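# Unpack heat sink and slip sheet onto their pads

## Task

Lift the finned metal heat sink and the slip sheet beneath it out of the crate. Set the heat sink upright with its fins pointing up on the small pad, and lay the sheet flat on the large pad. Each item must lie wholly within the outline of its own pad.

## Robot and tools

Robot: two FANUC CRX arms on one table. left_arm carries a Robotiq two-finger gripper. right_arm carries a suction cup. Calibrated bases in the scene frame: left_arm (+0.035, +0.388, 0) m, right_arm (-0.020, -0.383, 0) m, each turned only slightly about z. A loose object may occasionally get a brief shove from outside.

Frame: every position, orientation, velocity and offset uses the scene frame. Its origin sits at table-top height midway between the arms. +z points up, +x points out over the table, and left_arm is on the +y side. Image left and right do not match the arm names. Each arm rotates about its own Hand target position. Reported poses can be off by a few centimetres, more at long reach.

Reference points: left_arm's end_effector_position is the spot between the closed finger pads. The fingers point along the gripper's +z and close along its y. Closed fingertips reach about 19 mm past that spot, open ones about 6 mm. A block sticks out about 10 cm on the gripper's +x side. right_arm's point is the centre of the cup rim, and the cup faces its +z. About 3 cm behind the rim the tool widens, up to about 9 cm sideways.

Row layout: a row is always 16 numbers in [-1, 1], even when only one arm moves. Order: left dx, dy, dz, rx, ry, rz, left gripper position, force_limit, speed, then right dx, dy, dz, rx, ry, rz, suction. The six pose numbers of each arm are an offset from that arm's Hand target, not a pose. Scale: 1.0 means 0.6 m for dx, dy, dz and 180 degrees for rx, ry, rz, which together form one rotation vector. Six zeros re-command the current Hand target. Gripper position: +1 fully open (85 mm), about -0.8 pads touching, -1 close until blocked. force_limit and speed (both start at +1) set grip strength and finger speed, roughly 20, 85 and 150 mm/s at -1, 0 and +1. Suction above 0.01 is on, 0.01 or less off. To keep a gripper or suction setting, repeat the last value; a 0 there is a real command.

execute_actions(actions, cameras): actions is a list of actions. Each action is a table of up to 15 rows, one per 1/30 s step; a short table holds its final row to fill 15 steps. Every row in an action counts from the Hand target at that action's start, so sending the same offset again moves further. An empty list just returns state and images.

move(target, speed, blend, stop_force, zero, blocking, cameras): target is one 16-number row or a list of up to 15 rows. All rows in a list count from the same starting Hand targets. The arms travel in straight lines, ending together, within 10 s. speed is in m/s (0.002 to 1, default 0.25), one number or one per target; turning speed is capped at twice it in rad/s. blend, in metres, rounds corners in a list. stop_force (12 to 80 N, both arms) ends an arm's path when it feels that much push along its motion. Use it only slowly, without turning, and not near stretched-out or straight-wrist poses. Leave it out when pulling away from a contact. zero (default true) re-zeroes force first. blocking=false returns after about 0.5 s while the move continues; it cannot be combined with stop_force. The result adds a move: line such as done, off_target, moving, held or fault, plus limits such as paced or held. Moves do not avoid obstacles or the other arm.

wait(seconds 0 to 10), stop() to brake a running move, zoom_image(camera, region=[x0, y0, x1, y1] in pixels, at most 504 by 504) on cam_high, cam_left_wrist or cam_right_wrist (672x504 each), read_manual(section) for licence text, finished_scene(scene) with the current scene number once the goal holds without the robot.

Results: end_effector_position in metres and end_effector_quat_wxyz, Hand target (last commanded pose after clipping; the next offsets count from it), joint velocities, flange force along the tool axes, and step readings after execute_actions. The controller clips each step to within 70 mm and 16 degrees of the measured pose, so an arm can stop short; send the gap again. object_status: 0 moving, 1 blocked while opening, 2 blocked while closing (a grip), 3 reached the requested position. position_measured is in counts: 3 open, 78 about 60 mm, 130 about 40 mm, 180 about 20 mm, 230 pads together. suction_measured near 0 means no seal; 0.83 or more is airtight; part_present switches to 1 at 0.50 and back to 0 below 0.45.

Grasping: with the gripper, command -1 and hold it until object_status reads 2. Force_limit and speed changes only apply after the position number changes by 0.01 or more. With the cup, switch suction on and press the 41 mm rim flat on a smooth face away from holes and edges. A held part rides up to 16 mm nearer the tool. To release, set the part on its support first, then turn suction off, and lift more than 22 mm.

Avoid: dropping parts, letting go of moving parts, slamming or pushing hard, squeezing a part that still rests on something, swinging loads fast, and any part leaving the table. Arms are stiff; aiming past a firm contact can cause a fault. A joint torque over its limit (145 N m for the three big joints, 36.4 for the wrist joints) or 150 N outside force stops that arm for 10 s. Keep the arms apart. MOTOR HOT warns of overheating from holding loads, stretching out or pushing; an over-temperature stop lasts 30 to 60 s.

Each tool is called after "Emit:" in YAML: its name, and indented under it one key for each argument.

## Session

Emit:
execute_actions:
  actions: []

Scene clock: 0.00 s.
left_arm: end_effector_position=(+0.6061, -0.0159, +0.1137) position_measured=3 object_status=3 end_effector_quat_wxyz=(-0.111, +0.573, +0.677, +0.448) | right_arm: end_effector_position=(+0.4732, -0.7671, +0.2317) suction_measured=0.00 part_present=0 end_effector_quat_wxyz=(-0.007, -0.298, +0.950, +0.091)
Joint positions: left_arm=[-0.798 1.017 1.007 -0.921 -1.877 -0.71] | right_arm=[-0.525 0.593 0.621 -0.116 -1.741 1.105]
Joint velocities: within noise
Flange force (N): no reading
Hand target: left_arm +0.6061, -0.0159, +0.1137; -0.111, +0.573, +0.677, +0.448 | right_arm +0.4732, -0.7671, +0.2317; -0.007, -0.298, +0.950, +0.091

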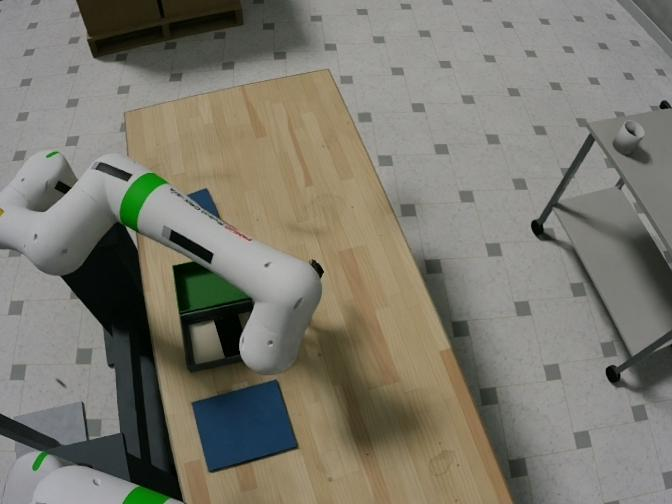

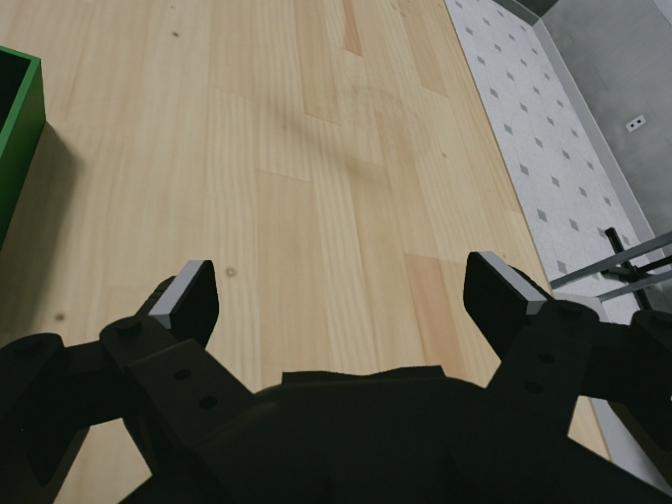

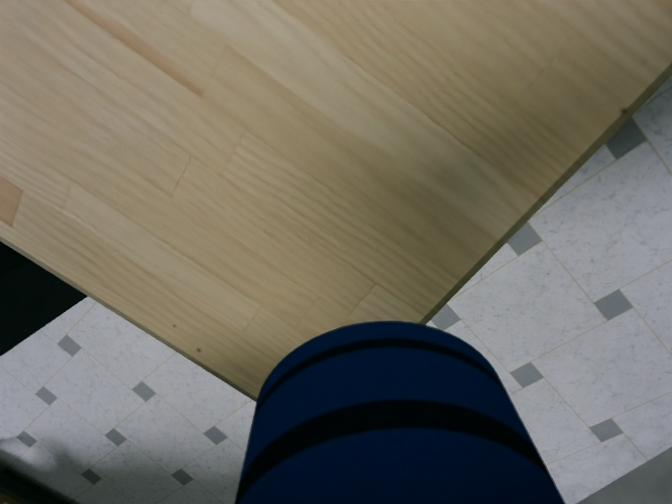

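Emit:
move:
  target: [-0.36,0.0265,0.24,-0.2622,0.158,-0.0488,1,-1,-1,-0.0887,0.6785,0.13,-0.059,-0.0045,-0.1933,0]
  speed: 0.3

Emit:
zoom_image:
  camera: "cam_left_wrist"
  region: [180, 100, 500, 340]

Emit:
zoom_image:
  camera: "cam_right_wrist"
  region: [60, 0, 464, 303]

Scene clock: 3.53 s.
left_arm: end_effector_position=(+0.3901, +0.0000, +0.2576) position_measured=3 object_status=3 end_effector_quat_wxyz=(+0.000, +0.708, +0.707, +0.000) | right_arm: end_effector_position=(+0.4200, -0.3600, +0.3096) suction_measured=0.00 part_present=0 end_effector_quat_wxyz=(+0.000, +0.000, +1.000, +0.000)
Joint positions: left_arm=[-0.533 0.197 0.157 0.001 -1.53 -0.992] | right_arm=[0.335 -0.021 0.002 -0.001 -1.594 -0.353]
Joint velocities: within noise
Flange force (N): left_arm=[5.7 -0.1 -1.5] | right_arm=[-4.3 -1.3 -1.4]
Hand target: left_arm +0.3901, +0.0000, +0.2577; +0.000, +0.708, +0.707, +0.000 | right_arm +0.4200, -0.3600, +0.3097; +0.000, +0.000, +1.000, +0.000
Off the commanded pose: left_arm 0.000 m, 0 deg | right_arm 0.000 m, 0 deg.
move: done

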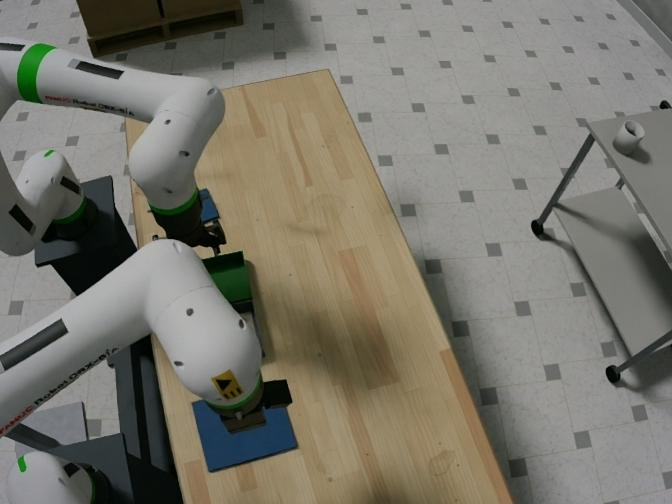

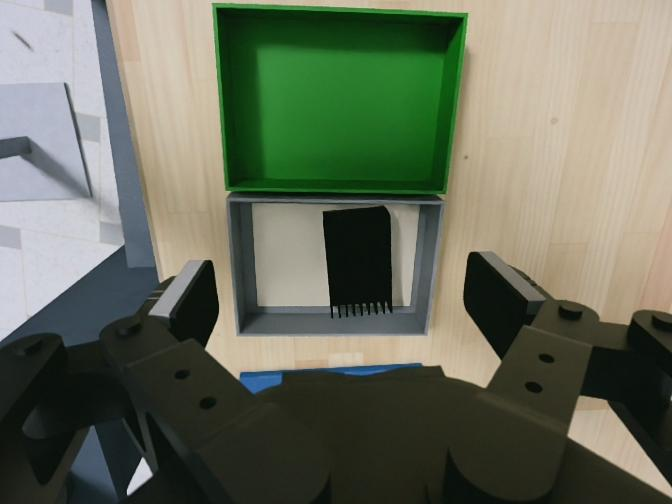

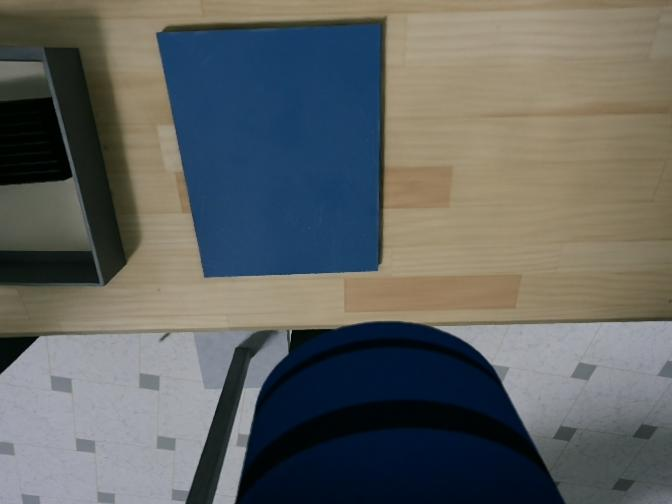

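Scaled by 1.575 from the camera's 672x504 image, which has a finer 960x720 frame.

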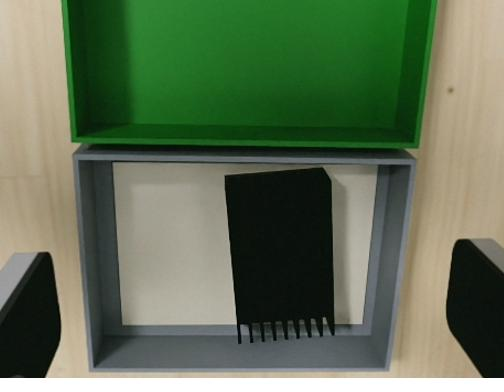

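Scaled by 1.248 from the camera's 672x504 image, which has a finer 960x720 frame.

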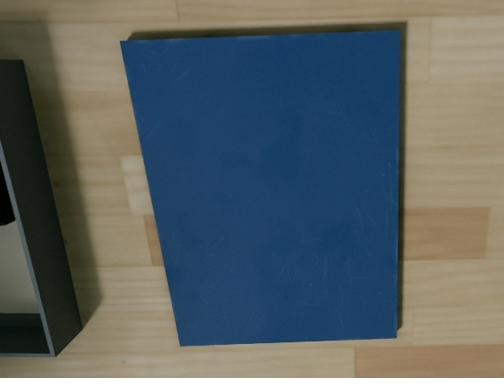

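Emit:
move:
  target: [0.0472,-0.1483,-0.2295,0,0,0.0161,0.833,-0.7,-1,0,0,0,0,0,0,0]
  speed: 0.2
  cameras: ["cam_high","cam_left_wrist"]

Emit:
zoom_image:
  camera: "cam_left_wrist"
  region: [140, 60, 540, 360]

Scene clock: 9.40 s.
left_arm: end_effector_position=(+0.4184, -0.0890, +0.1200) position_measured=24 object_status=3 end_effector_quat_wxyz=(+0.000, +0.689, +0.724, +0.000) | right_arm: end_effector_position=(+0.4200, -0.3600, +0.3097) suction_measured=0.00 part_present=0 end_effector_quat_wxyz=(+0.000, +0.000, +1.000, +0.000)
Joint positions: left_arm=[-0.633 0.468 0.188 0.001 -1.291 -0.842] | right_arm=[0.335 -0.021 0.002 -0.001 -1.594 -0.353]
Joint velocities: within noise
Flange force (N): left_arm=[7.9 -1.6 -2.8] | right_arm=[-1.9 -1.2 0.4]
Hand target: left_arm +0.4184, -0.0890, +0.1200; +0.000, +0.689, +0.724, +0.000 | right_arm +0.4200, -0.3600, +0.3097; +0.000, +0.000, +1.000, +0.000
Off the commanded pose: left_arm 0.000 m, 0 deg | right_arm 0.000 m, 0 deg.
move: done
Images, in order (width x height): cam_high 672x504, cam_left_wrist 672x504.

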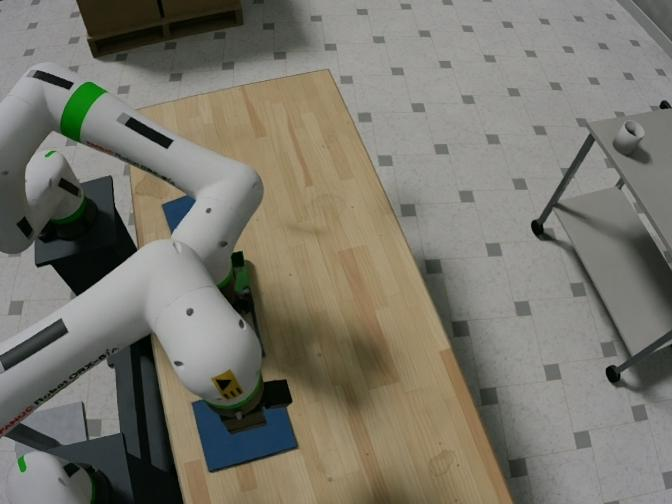

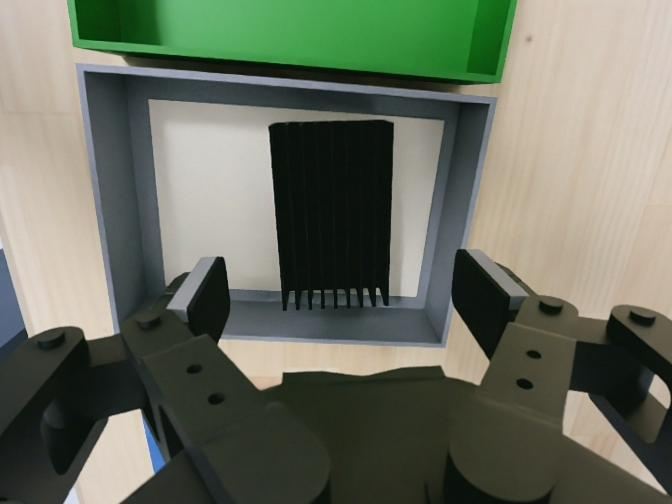

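Scaled by 1.260 from the camera's 672x504 image, which has a finer 960x720 frame.

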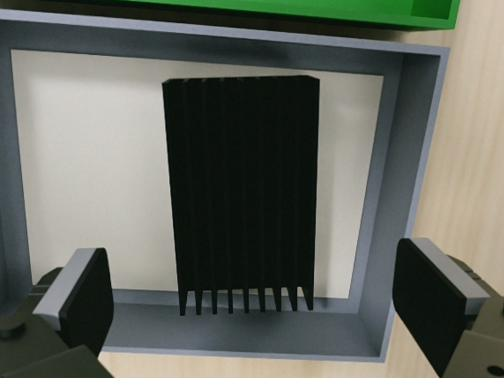

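Emit:
move:
  target:
    - [0.0023,-0.0053,-0.11,0,0,0,0.833,-0.7,-1,0,0,0,0,0,0,0]
    - [0.0023,-0.0053,-0.1598,0,0,0,0.833,-0.7,-1,0,0,0,0,0,0,0]
  speed: [0.12,0.05]
  cameras: ["cam_left_wrist"]

Scene clock: 11.57 s.
left_arm: end_effector_position=(+0.4198, -0.0921, +0.0241) position_measured=24 object_status=3 end_effector_quat_wxyz=(+0.000, +0.689, +0.724, +0.000) | right_arm: end_effector_position=(+0.4200, -0.3600, +0.3097) suction_measured=0.00 part_present=0 end_effector_quat_wxyz=(+0.000, +0.000, +1.000, +0.000)
Joint positions: left_arm=[-0.635 0.562 0.09 0.001 -1.098 -0.84] | right_arm=[0.335 -0.021 0.002 -0.001 -1.594 -0.353]
Joint velocities: within noise
Flange force (N): left_arm=[5.1 -0.1 -3.9] | right_arm=[-1.8 -1.7 0.2]
Hand target: left_arm +0.4198, -0.0921, +0.0241; +0.000, +0.689, +0.724, +0.000 | right_arm +0.4200, -0.3600, +0.3097; +0.000, +0.000, +1.000, +0.000
Off the commanded pose: left_arm 0.000 m, 0 deg | right_arm 0.000 m, 0 deg.
move: done
Images, in order (width x height): cam_left_wrist 672x504.

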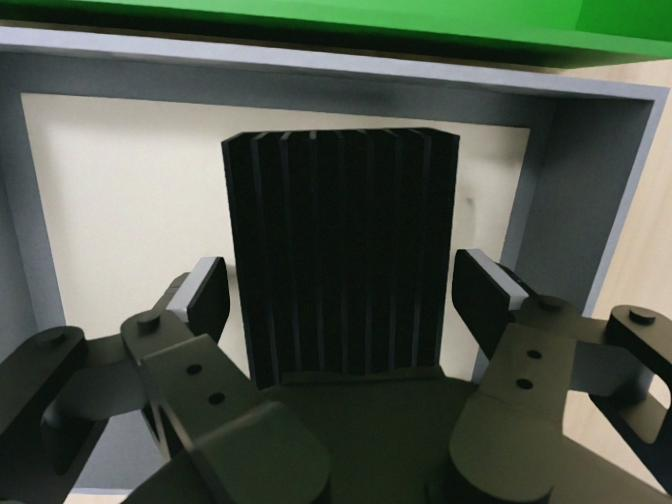

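Emit:
move:
  target:
    - [0,0,0,0,0,0,-1,-0.7,-1,0,0,0,0,0,0,0]
    - [0,0,0.04,0,0,0,-1,-0.7,-1,0,0,0,0,0,0,0]
  speed: [0.05,0.05]
  cameras: ["cam_left_wrist"]

Scene clock: 13.97 s.
left_arm: end_effector_position=(+0.4198, -0.0922, +0.0480) position_measured=78 object_status=2 end_effector_quat_wxyz=(+0.000, +0.689, +0.724, +0.000) | right_arm: end_effector_position=(+0.4200, -0.3600, +0.3097) suction_measured=0.00 part_present=0 end_effector_quat_wxyz=(+0.000, +0.000, +1.000, +0.000)
Joint positions: left_arm=[-0.635 0.537 0.112 0.001 -1.146 -0.84] | right_arm=[0.335 -0.021 0.002 -0.001 -1.594 -0.353]
Joint velocities: within noise
Flange force (N): left_arm=[5.3 -0.4 -1.3] | right_arm=[-2.0 -1.4 1.1]
Hand target: left_arm +0.4198, -0.0921, +0.0481; +0.000, +0.689, +0.724, +0.000 | right_arm +0.4200, -0.3600, +0.3097; +0.000, +0.000, +1.000, +0.000
Off the commanded pose: left_arm 0.000 m, 0 deg | right_arm 0.000 m, 0 deg.
move: done
Images, in order (width x height): cam_left_wrist 672x504.

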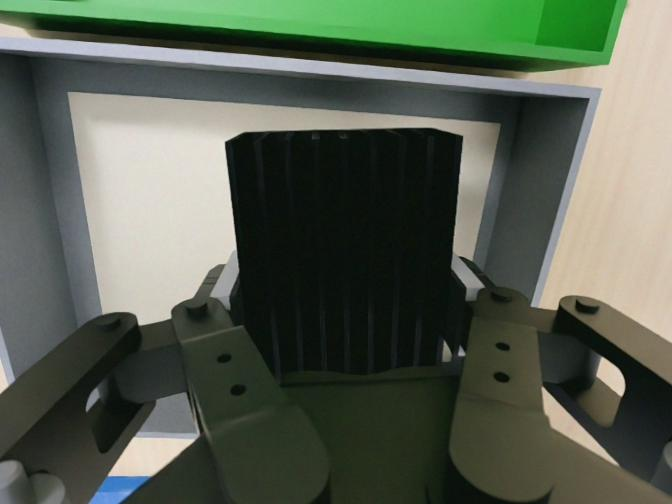

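Emit:
move:
  target:
    - [0,0,0.21,0,0,0,-1,-0.7,-1,0,0,0,0,0,0,0]
    - [-0.038,0.6277,0.21,0,0,0.484,-1,-0.7,-1,-0.0333,0.45,-0.166,0,0,0,0]
  speed: [0.15,0.27]
  blend: 0.03

Emit:
zoom_image:
  camera: "cam_right_wrist"
  region: [180, 0, 540, 290]

Emit:
zoom_image:
  camera: "cam_high"
  region: [130, 150, 270, 255]

Scene clock: 19.07 s.
left_arm: end_effector_position=(+0.3970, +0.2845, +0.1741) position_measured=78 object_status=2 end_effector_quat_wxyz=(+0.000, +0.000, +1.000, +0.000) | right_arm: end_effector_position=(+0.4000, -0.0900, +0.2101) suction_measured=0.00 part_present=0 end_effector_quat_wxyz=(+0.000, +0.000, +1.000, +0.000)
Joint positions: left_arm=[0.12 -0.157 -0.4 0 -1.327 -0.074] | right_arm=[0.849 0.181 -0.013 -0.001 -1.376 -0.866]
Joint velocities: within noise
Flange force (N): left_arm=[2.0 5.6 0.0] | right_arm=[-3.3 0.7 0.9]
Hand target: left_arm +0.3970, +0.2845, +0.1741; +0.000, +0.000, +1.000, +0.000 | right_arm +0.4000, -0.0900, +0.2101; +0.000, +0.000, +1.000, +0.000
Off the commanded pose: left_arm 0.000 m, 0 deg | right_arm 0.000 m, 0 deg.
move: done

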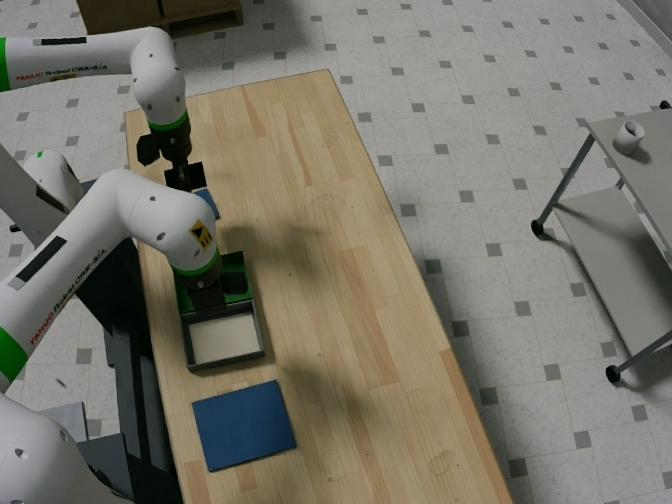

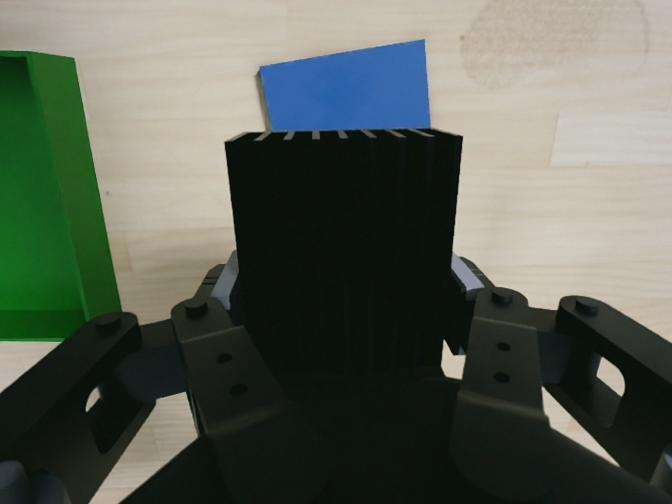

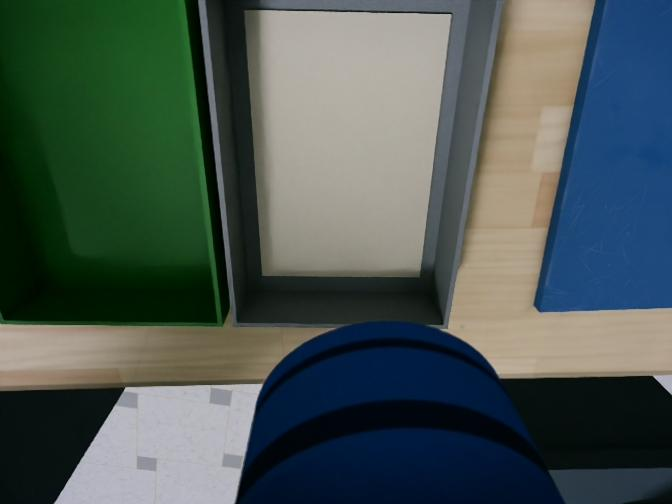

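Scaled by 1.400 from the camera's 672x504 image, which has a finer 960x720 frame.

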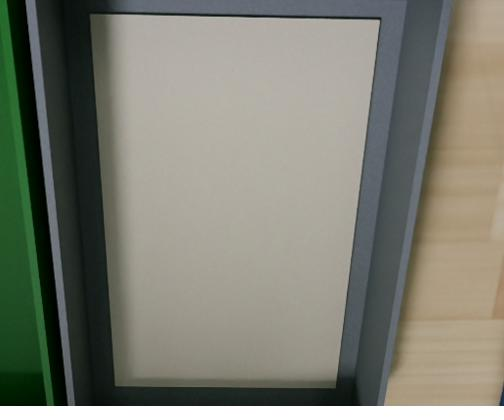

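Scaled by 3.600 from the camera's 672x504 image, which has a finer 960x720 frame.

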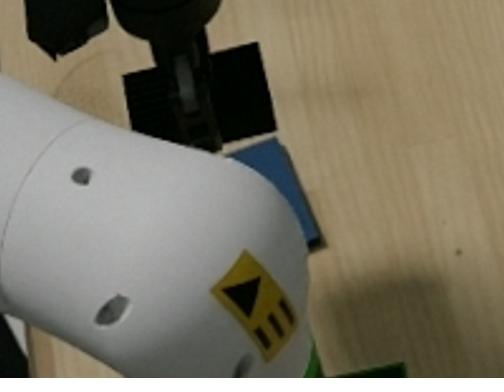

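Emit:
move:
  target: [-0.0257,0.0333,-0.19,0,0,0.04,-1,-0.7,-1,-0.04,0.0003,-0.3,0,0,0,0]
  speed: 0.12

Emit:
zoom_image:
  camera: "cam_high"
  region: [130, 150, 330, 370]

Scene clock: 22.13 s.
left_arm: end_effector_position=(+0.3816, +0.3045, +0.0601) position_measured=78 object_status=2 end_effector_quat_wxyz=(+0.000, -0.062, +0.998, +0.000) | right_arm: end_effector_position=(+0.3760, -0.0897, +0.0301) suction_measured=0.00 part_present=0 end_effector_quat_wxyz=(+0.000, +0.000, +1.000, +0.000)
Joint positions: left_arm=[0.183 -0.09 -0.63 0 -1.03 -0.011] | right_arm=[0.887 0.312 -0.308 -0.001 -0.95 -0.904]
Joint velocities: within noise
Flange force (N): left_arm=[2.5 6.3 -0.6] | right_arm=[-3.5 0.7 1.8]
Hand target: left_arm +0.3816, +0.3045, +0.0601; +0.000, -0.062, +0.998, +0.000 | right_arm +0.3760, -0.0898, +0.0301; +0.000, +0.000, +1.000, +0.000
Off the commanded pose: left_arm 0.000 m, 0 deg | right_arm 0.000 m, 0 deg.
move: done

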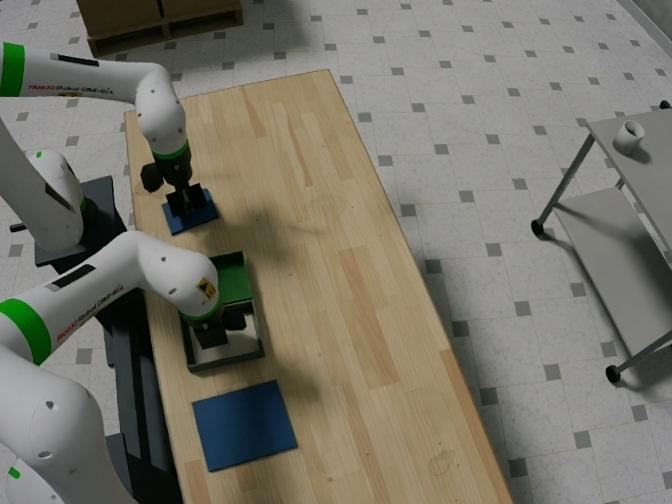

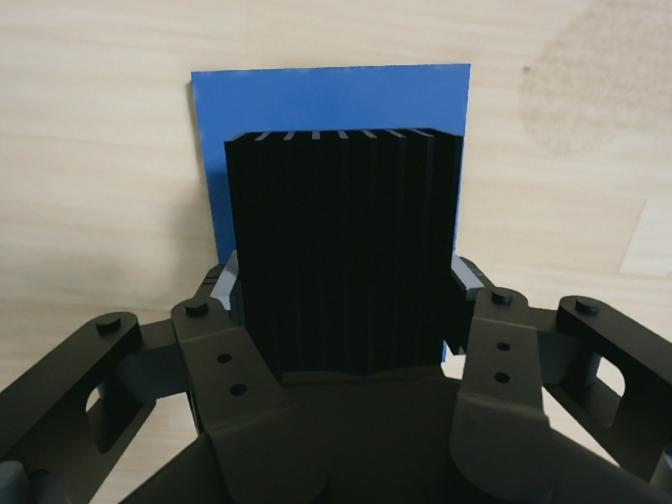

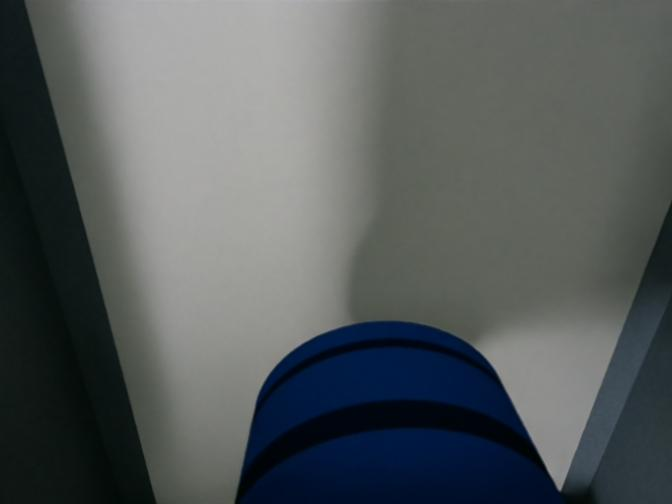

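Scaled by 2.291 from the camera's 672x504 image, which has a finer 960x720 frame.

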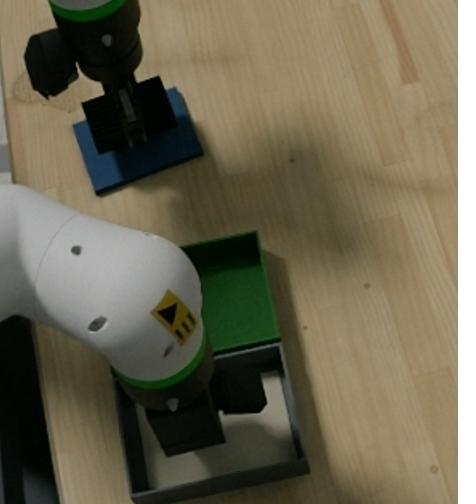

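Emit:
move:
  target:
    - [0,0,-0.05,0,0,0,-1,-0.7,-1,0,0,-0.0492,0,0,0,0]
    - [0,0,-0.05,0,0,0,-1,-0.7,-1,0,0,-0.0492,0,0,0,1]
  speed: [0.04,0.04]
  cameras: []

Emit:
move:
  target: [0,0,-0.02,0,0,0,-1,-0.7,-1,0,0,0,0,0,0,1]
  speed: 0.005
  stop_force: 12

Scene clock: 24.40 s.
left_arm: end_effector_position=(+0.3816, +0.3045, +0.0301) position_measured=78 object_status=2 end_effector_quat_wxyz=(+0.000, -0.062, +0.998, +0.000) | right_arm: end_effector_position=(+0.3760, -0.0898, +0.0005) suction_measured=0.91 part_present=1 end_effector_quat_wxyz=(+0.000, +0.000, +1.000, +0.000)
Joint positions: left_arm=[0.183 -0.04 -0.667 0 -0.943 -0.011] | right_arm=[0.887 0.359 -0.33 -0.001 -0.882 -0.904]
Joint velocities: within noise
Flange force (N): left_arm=[2.2 6.3 -1.3] | right_arm=[-3.7 1.0 2.6]
Hand target: left_arm +0.3816, +0.3045, +0.0301; +0.000, -0.062, +0.998, +0.000 | right_arm +0.3760, -0.0898, +0.0005; +0.000, +0.000, +1.000, +0.000
Off the commanded pose: left_arm 0.000 m, 0 deg | right_arm 0.000 m, 0 deg.
move: done
No camera images: "cameras" was empty.

Scene clock: 25.57 s.
left_arm: end_effector_position=(+0.3817, +0.3045, +0.0274) position_measured=78 object_status=2 end_effector_quat_wxyz=(+0.001, -0.062, +0.998, +0.000) | right_arm: end_effector_position=(+0.3760, -0.0898, +0.0005) suction_measured=0.91 part_present=1 end_effector_quat_wxyz=(+0.000, +0.000, +1.000, +0.000)
Joint positions: left_arm=[0.183 -0.035 -0.67 0 -0.935 -0.011] | right_arm=[0.887 0.359 -0.33 -0.001 -0.882 -0.904]
Joint velocities: within noise
Flange force (N): left_arm=[3.7 10.3 -15.2] | right_arm=[-3.8 1.4 2.9]
Hand target: left_arm +0.3816, +0.3045, +0.0274; +0.001, -0.062, +0.998, +0.000 (not the last commanded pose) | right_arm +0.3760, -0.0898, +0.0005; +0.000, +0.000, +1.000, +0.000
Off the commanded pose: left_arm 0.009 m, 0 deg | right_arm 0.000 m, 0 deg.
move: contact (left_arm)

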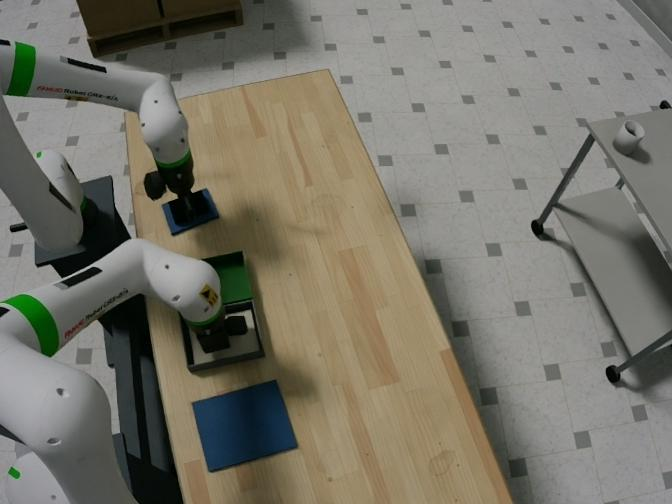

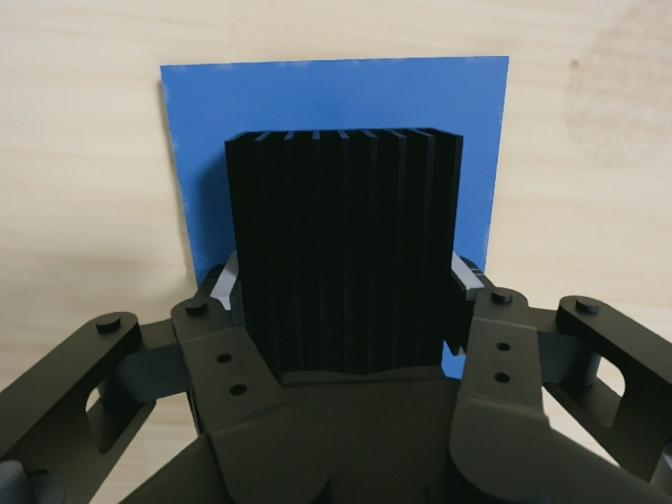

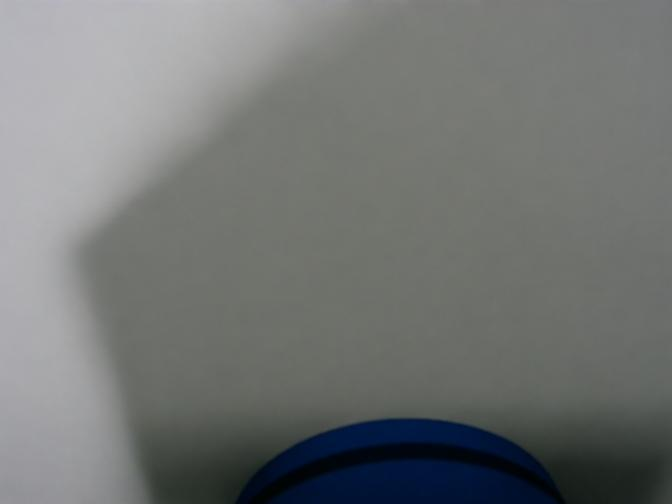

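Emit:
move:
  target:
    - [0,0,0.0005,0,0,0,-1,-0.7,-1,0,0,0.1,0,0,0,1]
    - [0,0,0.0005,0,0,0,1,-0.7,-0.5,0,0,0.1,0,0,0,1]
    - [0,0,0.15,0,0,0,1,-0.7,-0.5,-0.0078,-0.2,0.1,0,0,0.0164,1]
    - [-0.15,0.05,0.35,0,0,0,1,-0.7,-0.5,-0.0078,-0.366,0.1,0,0,0.0164,1]
  speed: [0.06,0.06,0.15,0.15]
  blend: [0,0,0.03,0]

Emit:
zoom_image:
  camera: "cam_high"
  region: [130, 150, 330, 370]

Scene clock: 31.20 s.
left_arm: end_effector_position=(+0.2916, +0.3345, +0.2374) position_measured=3 object_status=3 end_effector_quat_wxyz=(+0.000, -0.062, +0.998, +0.000) | right_arm: end_effector_position=(+0.3714, -0.3093, +0.0605) suction_measured=0.91 part_present=1 end_effector_quat_wxyz=(+0.000, -0.025, +1.000, +0.000)
Joint positions: left_arm=[0.359 -0.516 -0.497 0 -1.589 -0.187] | right_arm=[0.502 0.047 -0.542 -0.001 -0.982 -0.468]
Joint velocities: within noise
Flange force (N): left_arm=[2.5 7.8 -1.1] | right_arm=[-2.6 -1.4 1.6]
Hand target: left_arm +0.2916, +0.3345, +0.2374; +0.001, -0.062, +0.998, +0.000 | right_arm +0.3714, -0.3094, +0.0605; +0.000, -0.025, +1.000, +0.000
Off the commanded pose: left_arm 0.000 m, 0 deg | right_arm 0.000 m, 0 deg.
move: done

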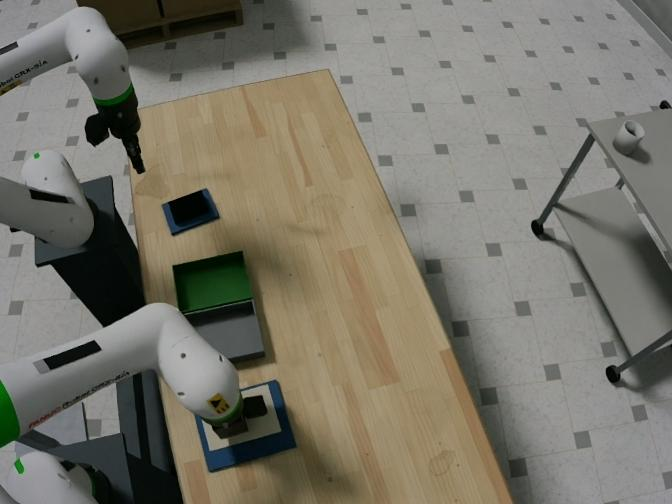

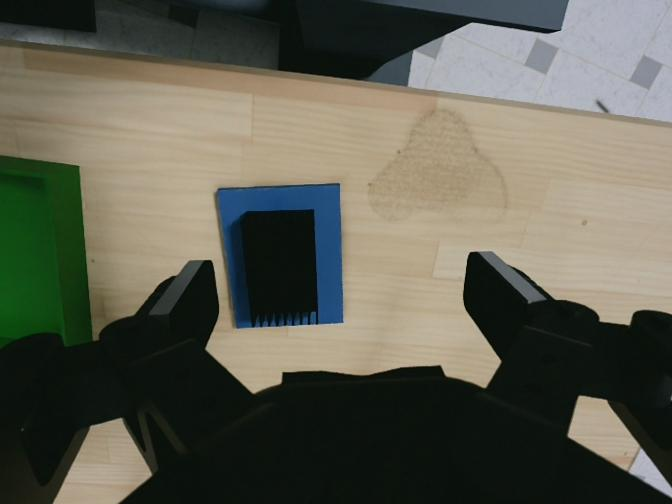

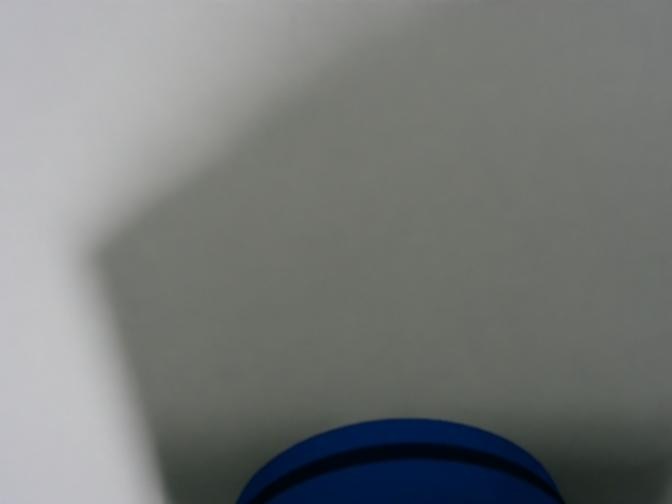

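Scaled by 2.291 from the camera's 672x504 image, which has a finer 960x720 frame.

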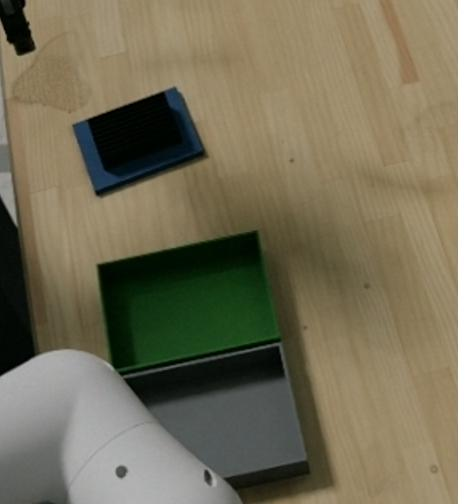

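Emit:
move:
  target: [0,0,0,0,0,0,1,-0.7,-0.5,0,0,-0.0967,0,0,0,1]
  speed: 0.06
  cameras: ["cam_high"]

Emit:
zoom_image:
  camera: "cam_high"
  region: [160, 350, 320, 490]

Emit:
move:
  target: [0,0,0,0,0,0,1,-0.7,-0.5,0,0,-0.02,0,0,0,1]
  speed: 0.005
  stop_force: 12
  cameras: ["cam_high"]

Scene clock: 33.03 s.
left_arm: end_effector_position=(+0.2916, +0.3345, +0.2374) position_measured=3 object_status=3 end_effector_quat_wxyz=(+0.001, -0.062, +0.998, +0.000) | right_arm: end_effector_position=(+0.3713, -0.3094, +0.0025) suction_measured=0.91 part_present=1 end_effector_quat_wxyz=(+0.000, -0.025, +1.000, +0.000)
Joint positions: left_arm=[0.359 -0.516 -0.497 0 -1.589 -0.187] | right_arm=[0.502 0.151 -0.597 -0.001 -0.822 -0.467]
Joint velocities: within noise
Flange force (N): left_arm=[2.5 9.0 -1.5] | right_arm=[-3.4 -1.0 2.5]
Hand target: left_arm +0.2916, +0.3345, +0.2374; +0.001, -0.062, +0.998, +0.000 | right_arm +0.3714, -0.3094, +0.0025; +0.000, -0.025, +1.000, +0.000
Off the commanded pose: left_arm 0.000 m, 0 deg | right_arm 0.000 m, 0 deg.
move: done
Images, in order (width x height): cam_high 672x504.

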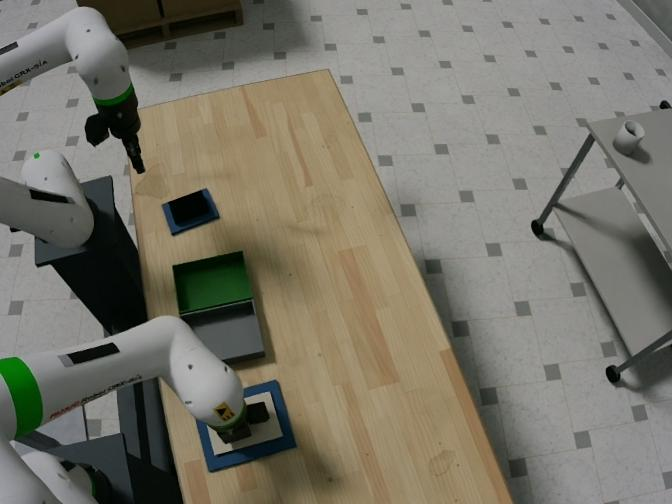

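Scaled by 3.150 from the camera's 672x504 image, which has a finer 960x720 frame.

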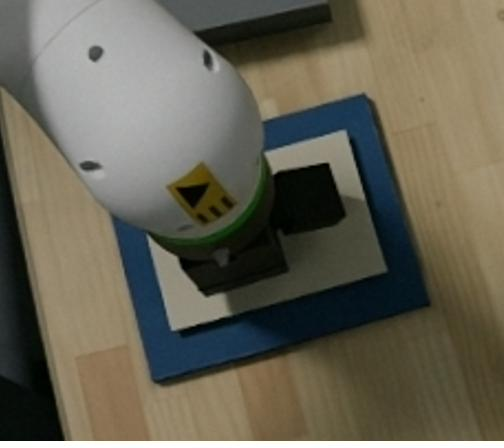

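Scene clock: 35.27 s.
left_arm: end_effector_position=(+0.2916, +0.3345, +0.2374) position_measured=3 object_status=3 end_effector_quat_wxyz=(+0.001, -0.062, +0.998, +0.000) | right_arm: end_effector_position=(+0.3714, -0.3094, -0.0056) suction_measured=0.91 part_present=1 end_effector_quat_wxyz=(+0.000, -0.025, +1.000, +0.000)
Joint positions: left_arm=[0.359 -0.516 -0.497 0 -1.589 -0.187] | right_arm=[0.502 0.168 -0.603 -0.001 -0.8 -0.467]
Joint velocities: within noise
Flange force (N): left_arm=[2.0 8.0 -1.5] | right_arm=[2.1 -0.9 -17.1]
Hand target: left_arm +0.2916, +0.3345, +0.2374; +0.001, -0.062, +0.998, +0.000 | right_arm +0.3714, -0.3094, -0.0056; +0.000, -0.025, +1.000, +0.000 (not the last commanded pose)
Off the commanded pose: left_arm 0.000 m, 0 deg | right_arm 0.004 m, 0 deg.
move: contact (right_arm)
Images, in order (width x height): cam_high 672x504.

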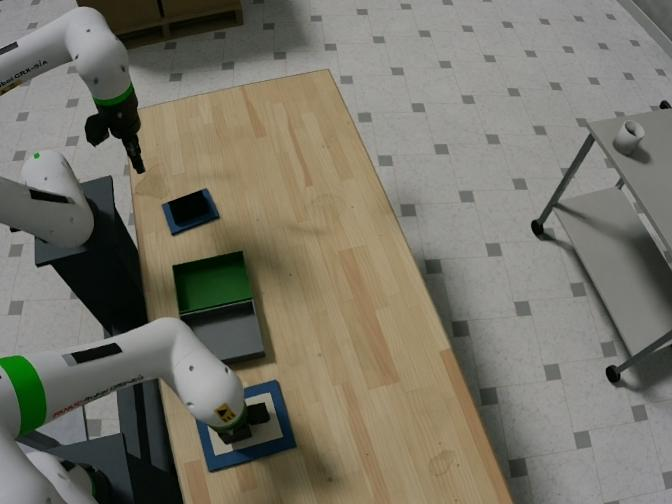

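Emit:
execute_actions:
  actions:
    - [[0,0,0,0,0,0,1,-0.7,-0.5,0,0,0.0005,0,0,0,0]]
  cameras: []

Emit:
move:
  target:
    - [0,0,0,0,0,0,1,-0.7,-0.5,0,0,0.07,0,0,0,0]
    - [0,0,0,0,0,0,1,-0.7,-0.5,-0.25,-0.05,0.4,0,0,0,0]
  speed: [0.05,0.25]
  cameras: ["cam_high","cam_right_wrist"]

Emit:
zoom_image:
  camera: "cam_high"
  region: [130, 180, 330, 480]

Scene clock: 36.60 s.
left_arm: end_effector_position=(+0.2916, +0.3345, +0.2374) position_measured=3 object_status=3 end_effector_quat_wxyz=(+0.001, -0.062, +0.998, +0.000) | right_arm: end_effector_position=(+0.3714, -0.3094, -0.0053) suction_measured=0.00 part_present=0 end_effector_quat_wxyz=(+0.000, -0.025, +1.000, +0.000)
Joint positions: left_arm=[0.359 -0.516 -0.497 0 -1.589 -0.187] | right_arm=[0.502 0.167 -0.603 -0.001 -0.8 -0.467]
Joint velocities: within noise
Flange force (N): left_arm=[2.2 8.3 -1.6] | right_arm=[8.0 -0.5 -47.0]
Hand target: left_arm +0.2916, +0.3345, +0.2374; +0.001, -0.062, +0.998, +0.000 | right_arm +0.3714, -0.3094, -0.0053; +0.000, -0.025, +1.000, +0.000
Off the commanded pose: left_arm 0.000 m, 0 deg | right_arm 0.000 m, 0 deg.
Step readings (end_effector_position of left_arm | right_arm):
0: (+0.2916, +0.3345, +0.2374) | (+0.3714, -0.3094, -0.0056)
1: (+0.2916, +0.3345, +0.2374) | (+0.3714, -0.3094, -0.0056)
2: (+0.2916, +0.3345, +0.2374) | (+0.3714, -0.3094, -0.0055)
4: (+0.2916, +0.3345, +0.2374) | (+0.3715, -0.3093, -0.0054)
8: (+0.2916, +0.3345, +0.2374) | (+0.3714, -0.3094, -0.0053)
15: (+0.2916, +0.3345, +0.2374) | (+0.3714, -0.3094, -0.0053)
No camera images: "cameras" was empty.

Scene clock: 39.07 s.
left_arm: end_effector_position=(+0.2916, +0.3345, +0.2374) position_measured=3 object_status=3 end_effector_quat_wxyz=(+0.001, -0.062, +0.998, +0.000) | right_arm: end_effector_position=(+0.2214, -0.3394, +0.2347) suction_measured=0.00 part_present=0 end_effector_quat_wxyz=(+0.000, -0.025, +1.000, +0.000)
Joint positions: left_arm=[0.359 -0.516 -0.497 0 -1.589 -0.187] | right_arm=[0.721 -0.571 -0.571 -0.001 -1.57 -0.687]
Joint velocities: within noise
Flange force (N): left_arm=[2.4 8.8 -1.5] | right_arm=[2.3 -1.1 0.4]
Hand target: left_arm +0.2916, +0.3345, +0.2374; +0.001, -0.062, +0.998, +0.000 | right_arm +0.2214, -0.3394, +0.2347; +0.000, -0.025, +1.000, +0.000
Off the commanded pose: left_arm 0.000 m, 0 deg | right_arm 0.000 m, 0 deg.
move: done
Images, in order (width x height): cam_high 672x504, cam_right_wrist 672x504.

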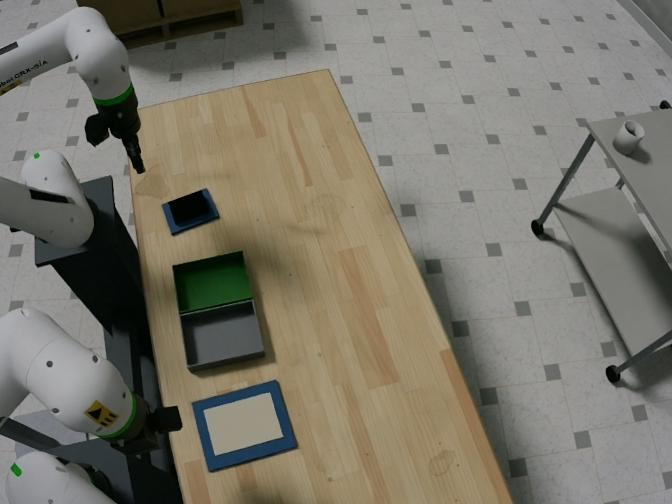

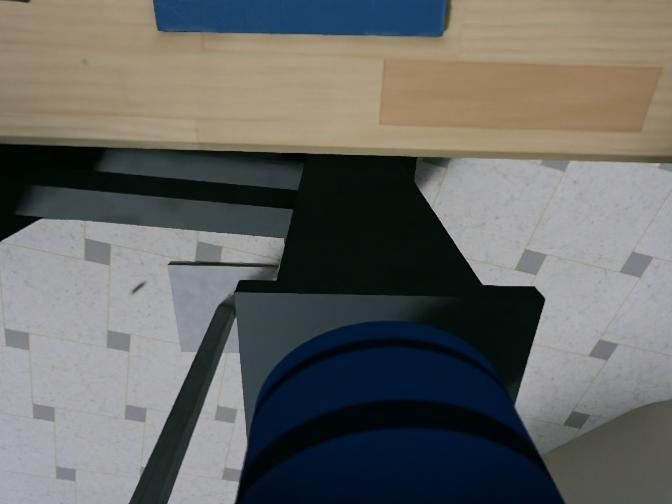

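Scaled by 1.680 from the camera's 672x504 image, which has a finer 960x720 frame.

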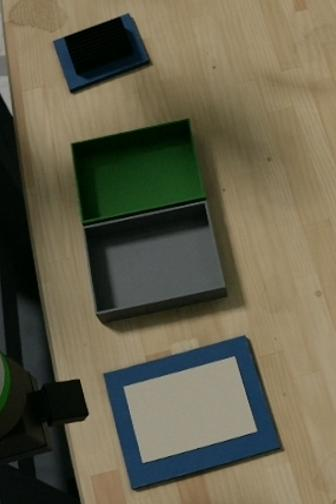

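Emit:
finished_scene:
  scene: 2

The scene is finished: the task was done.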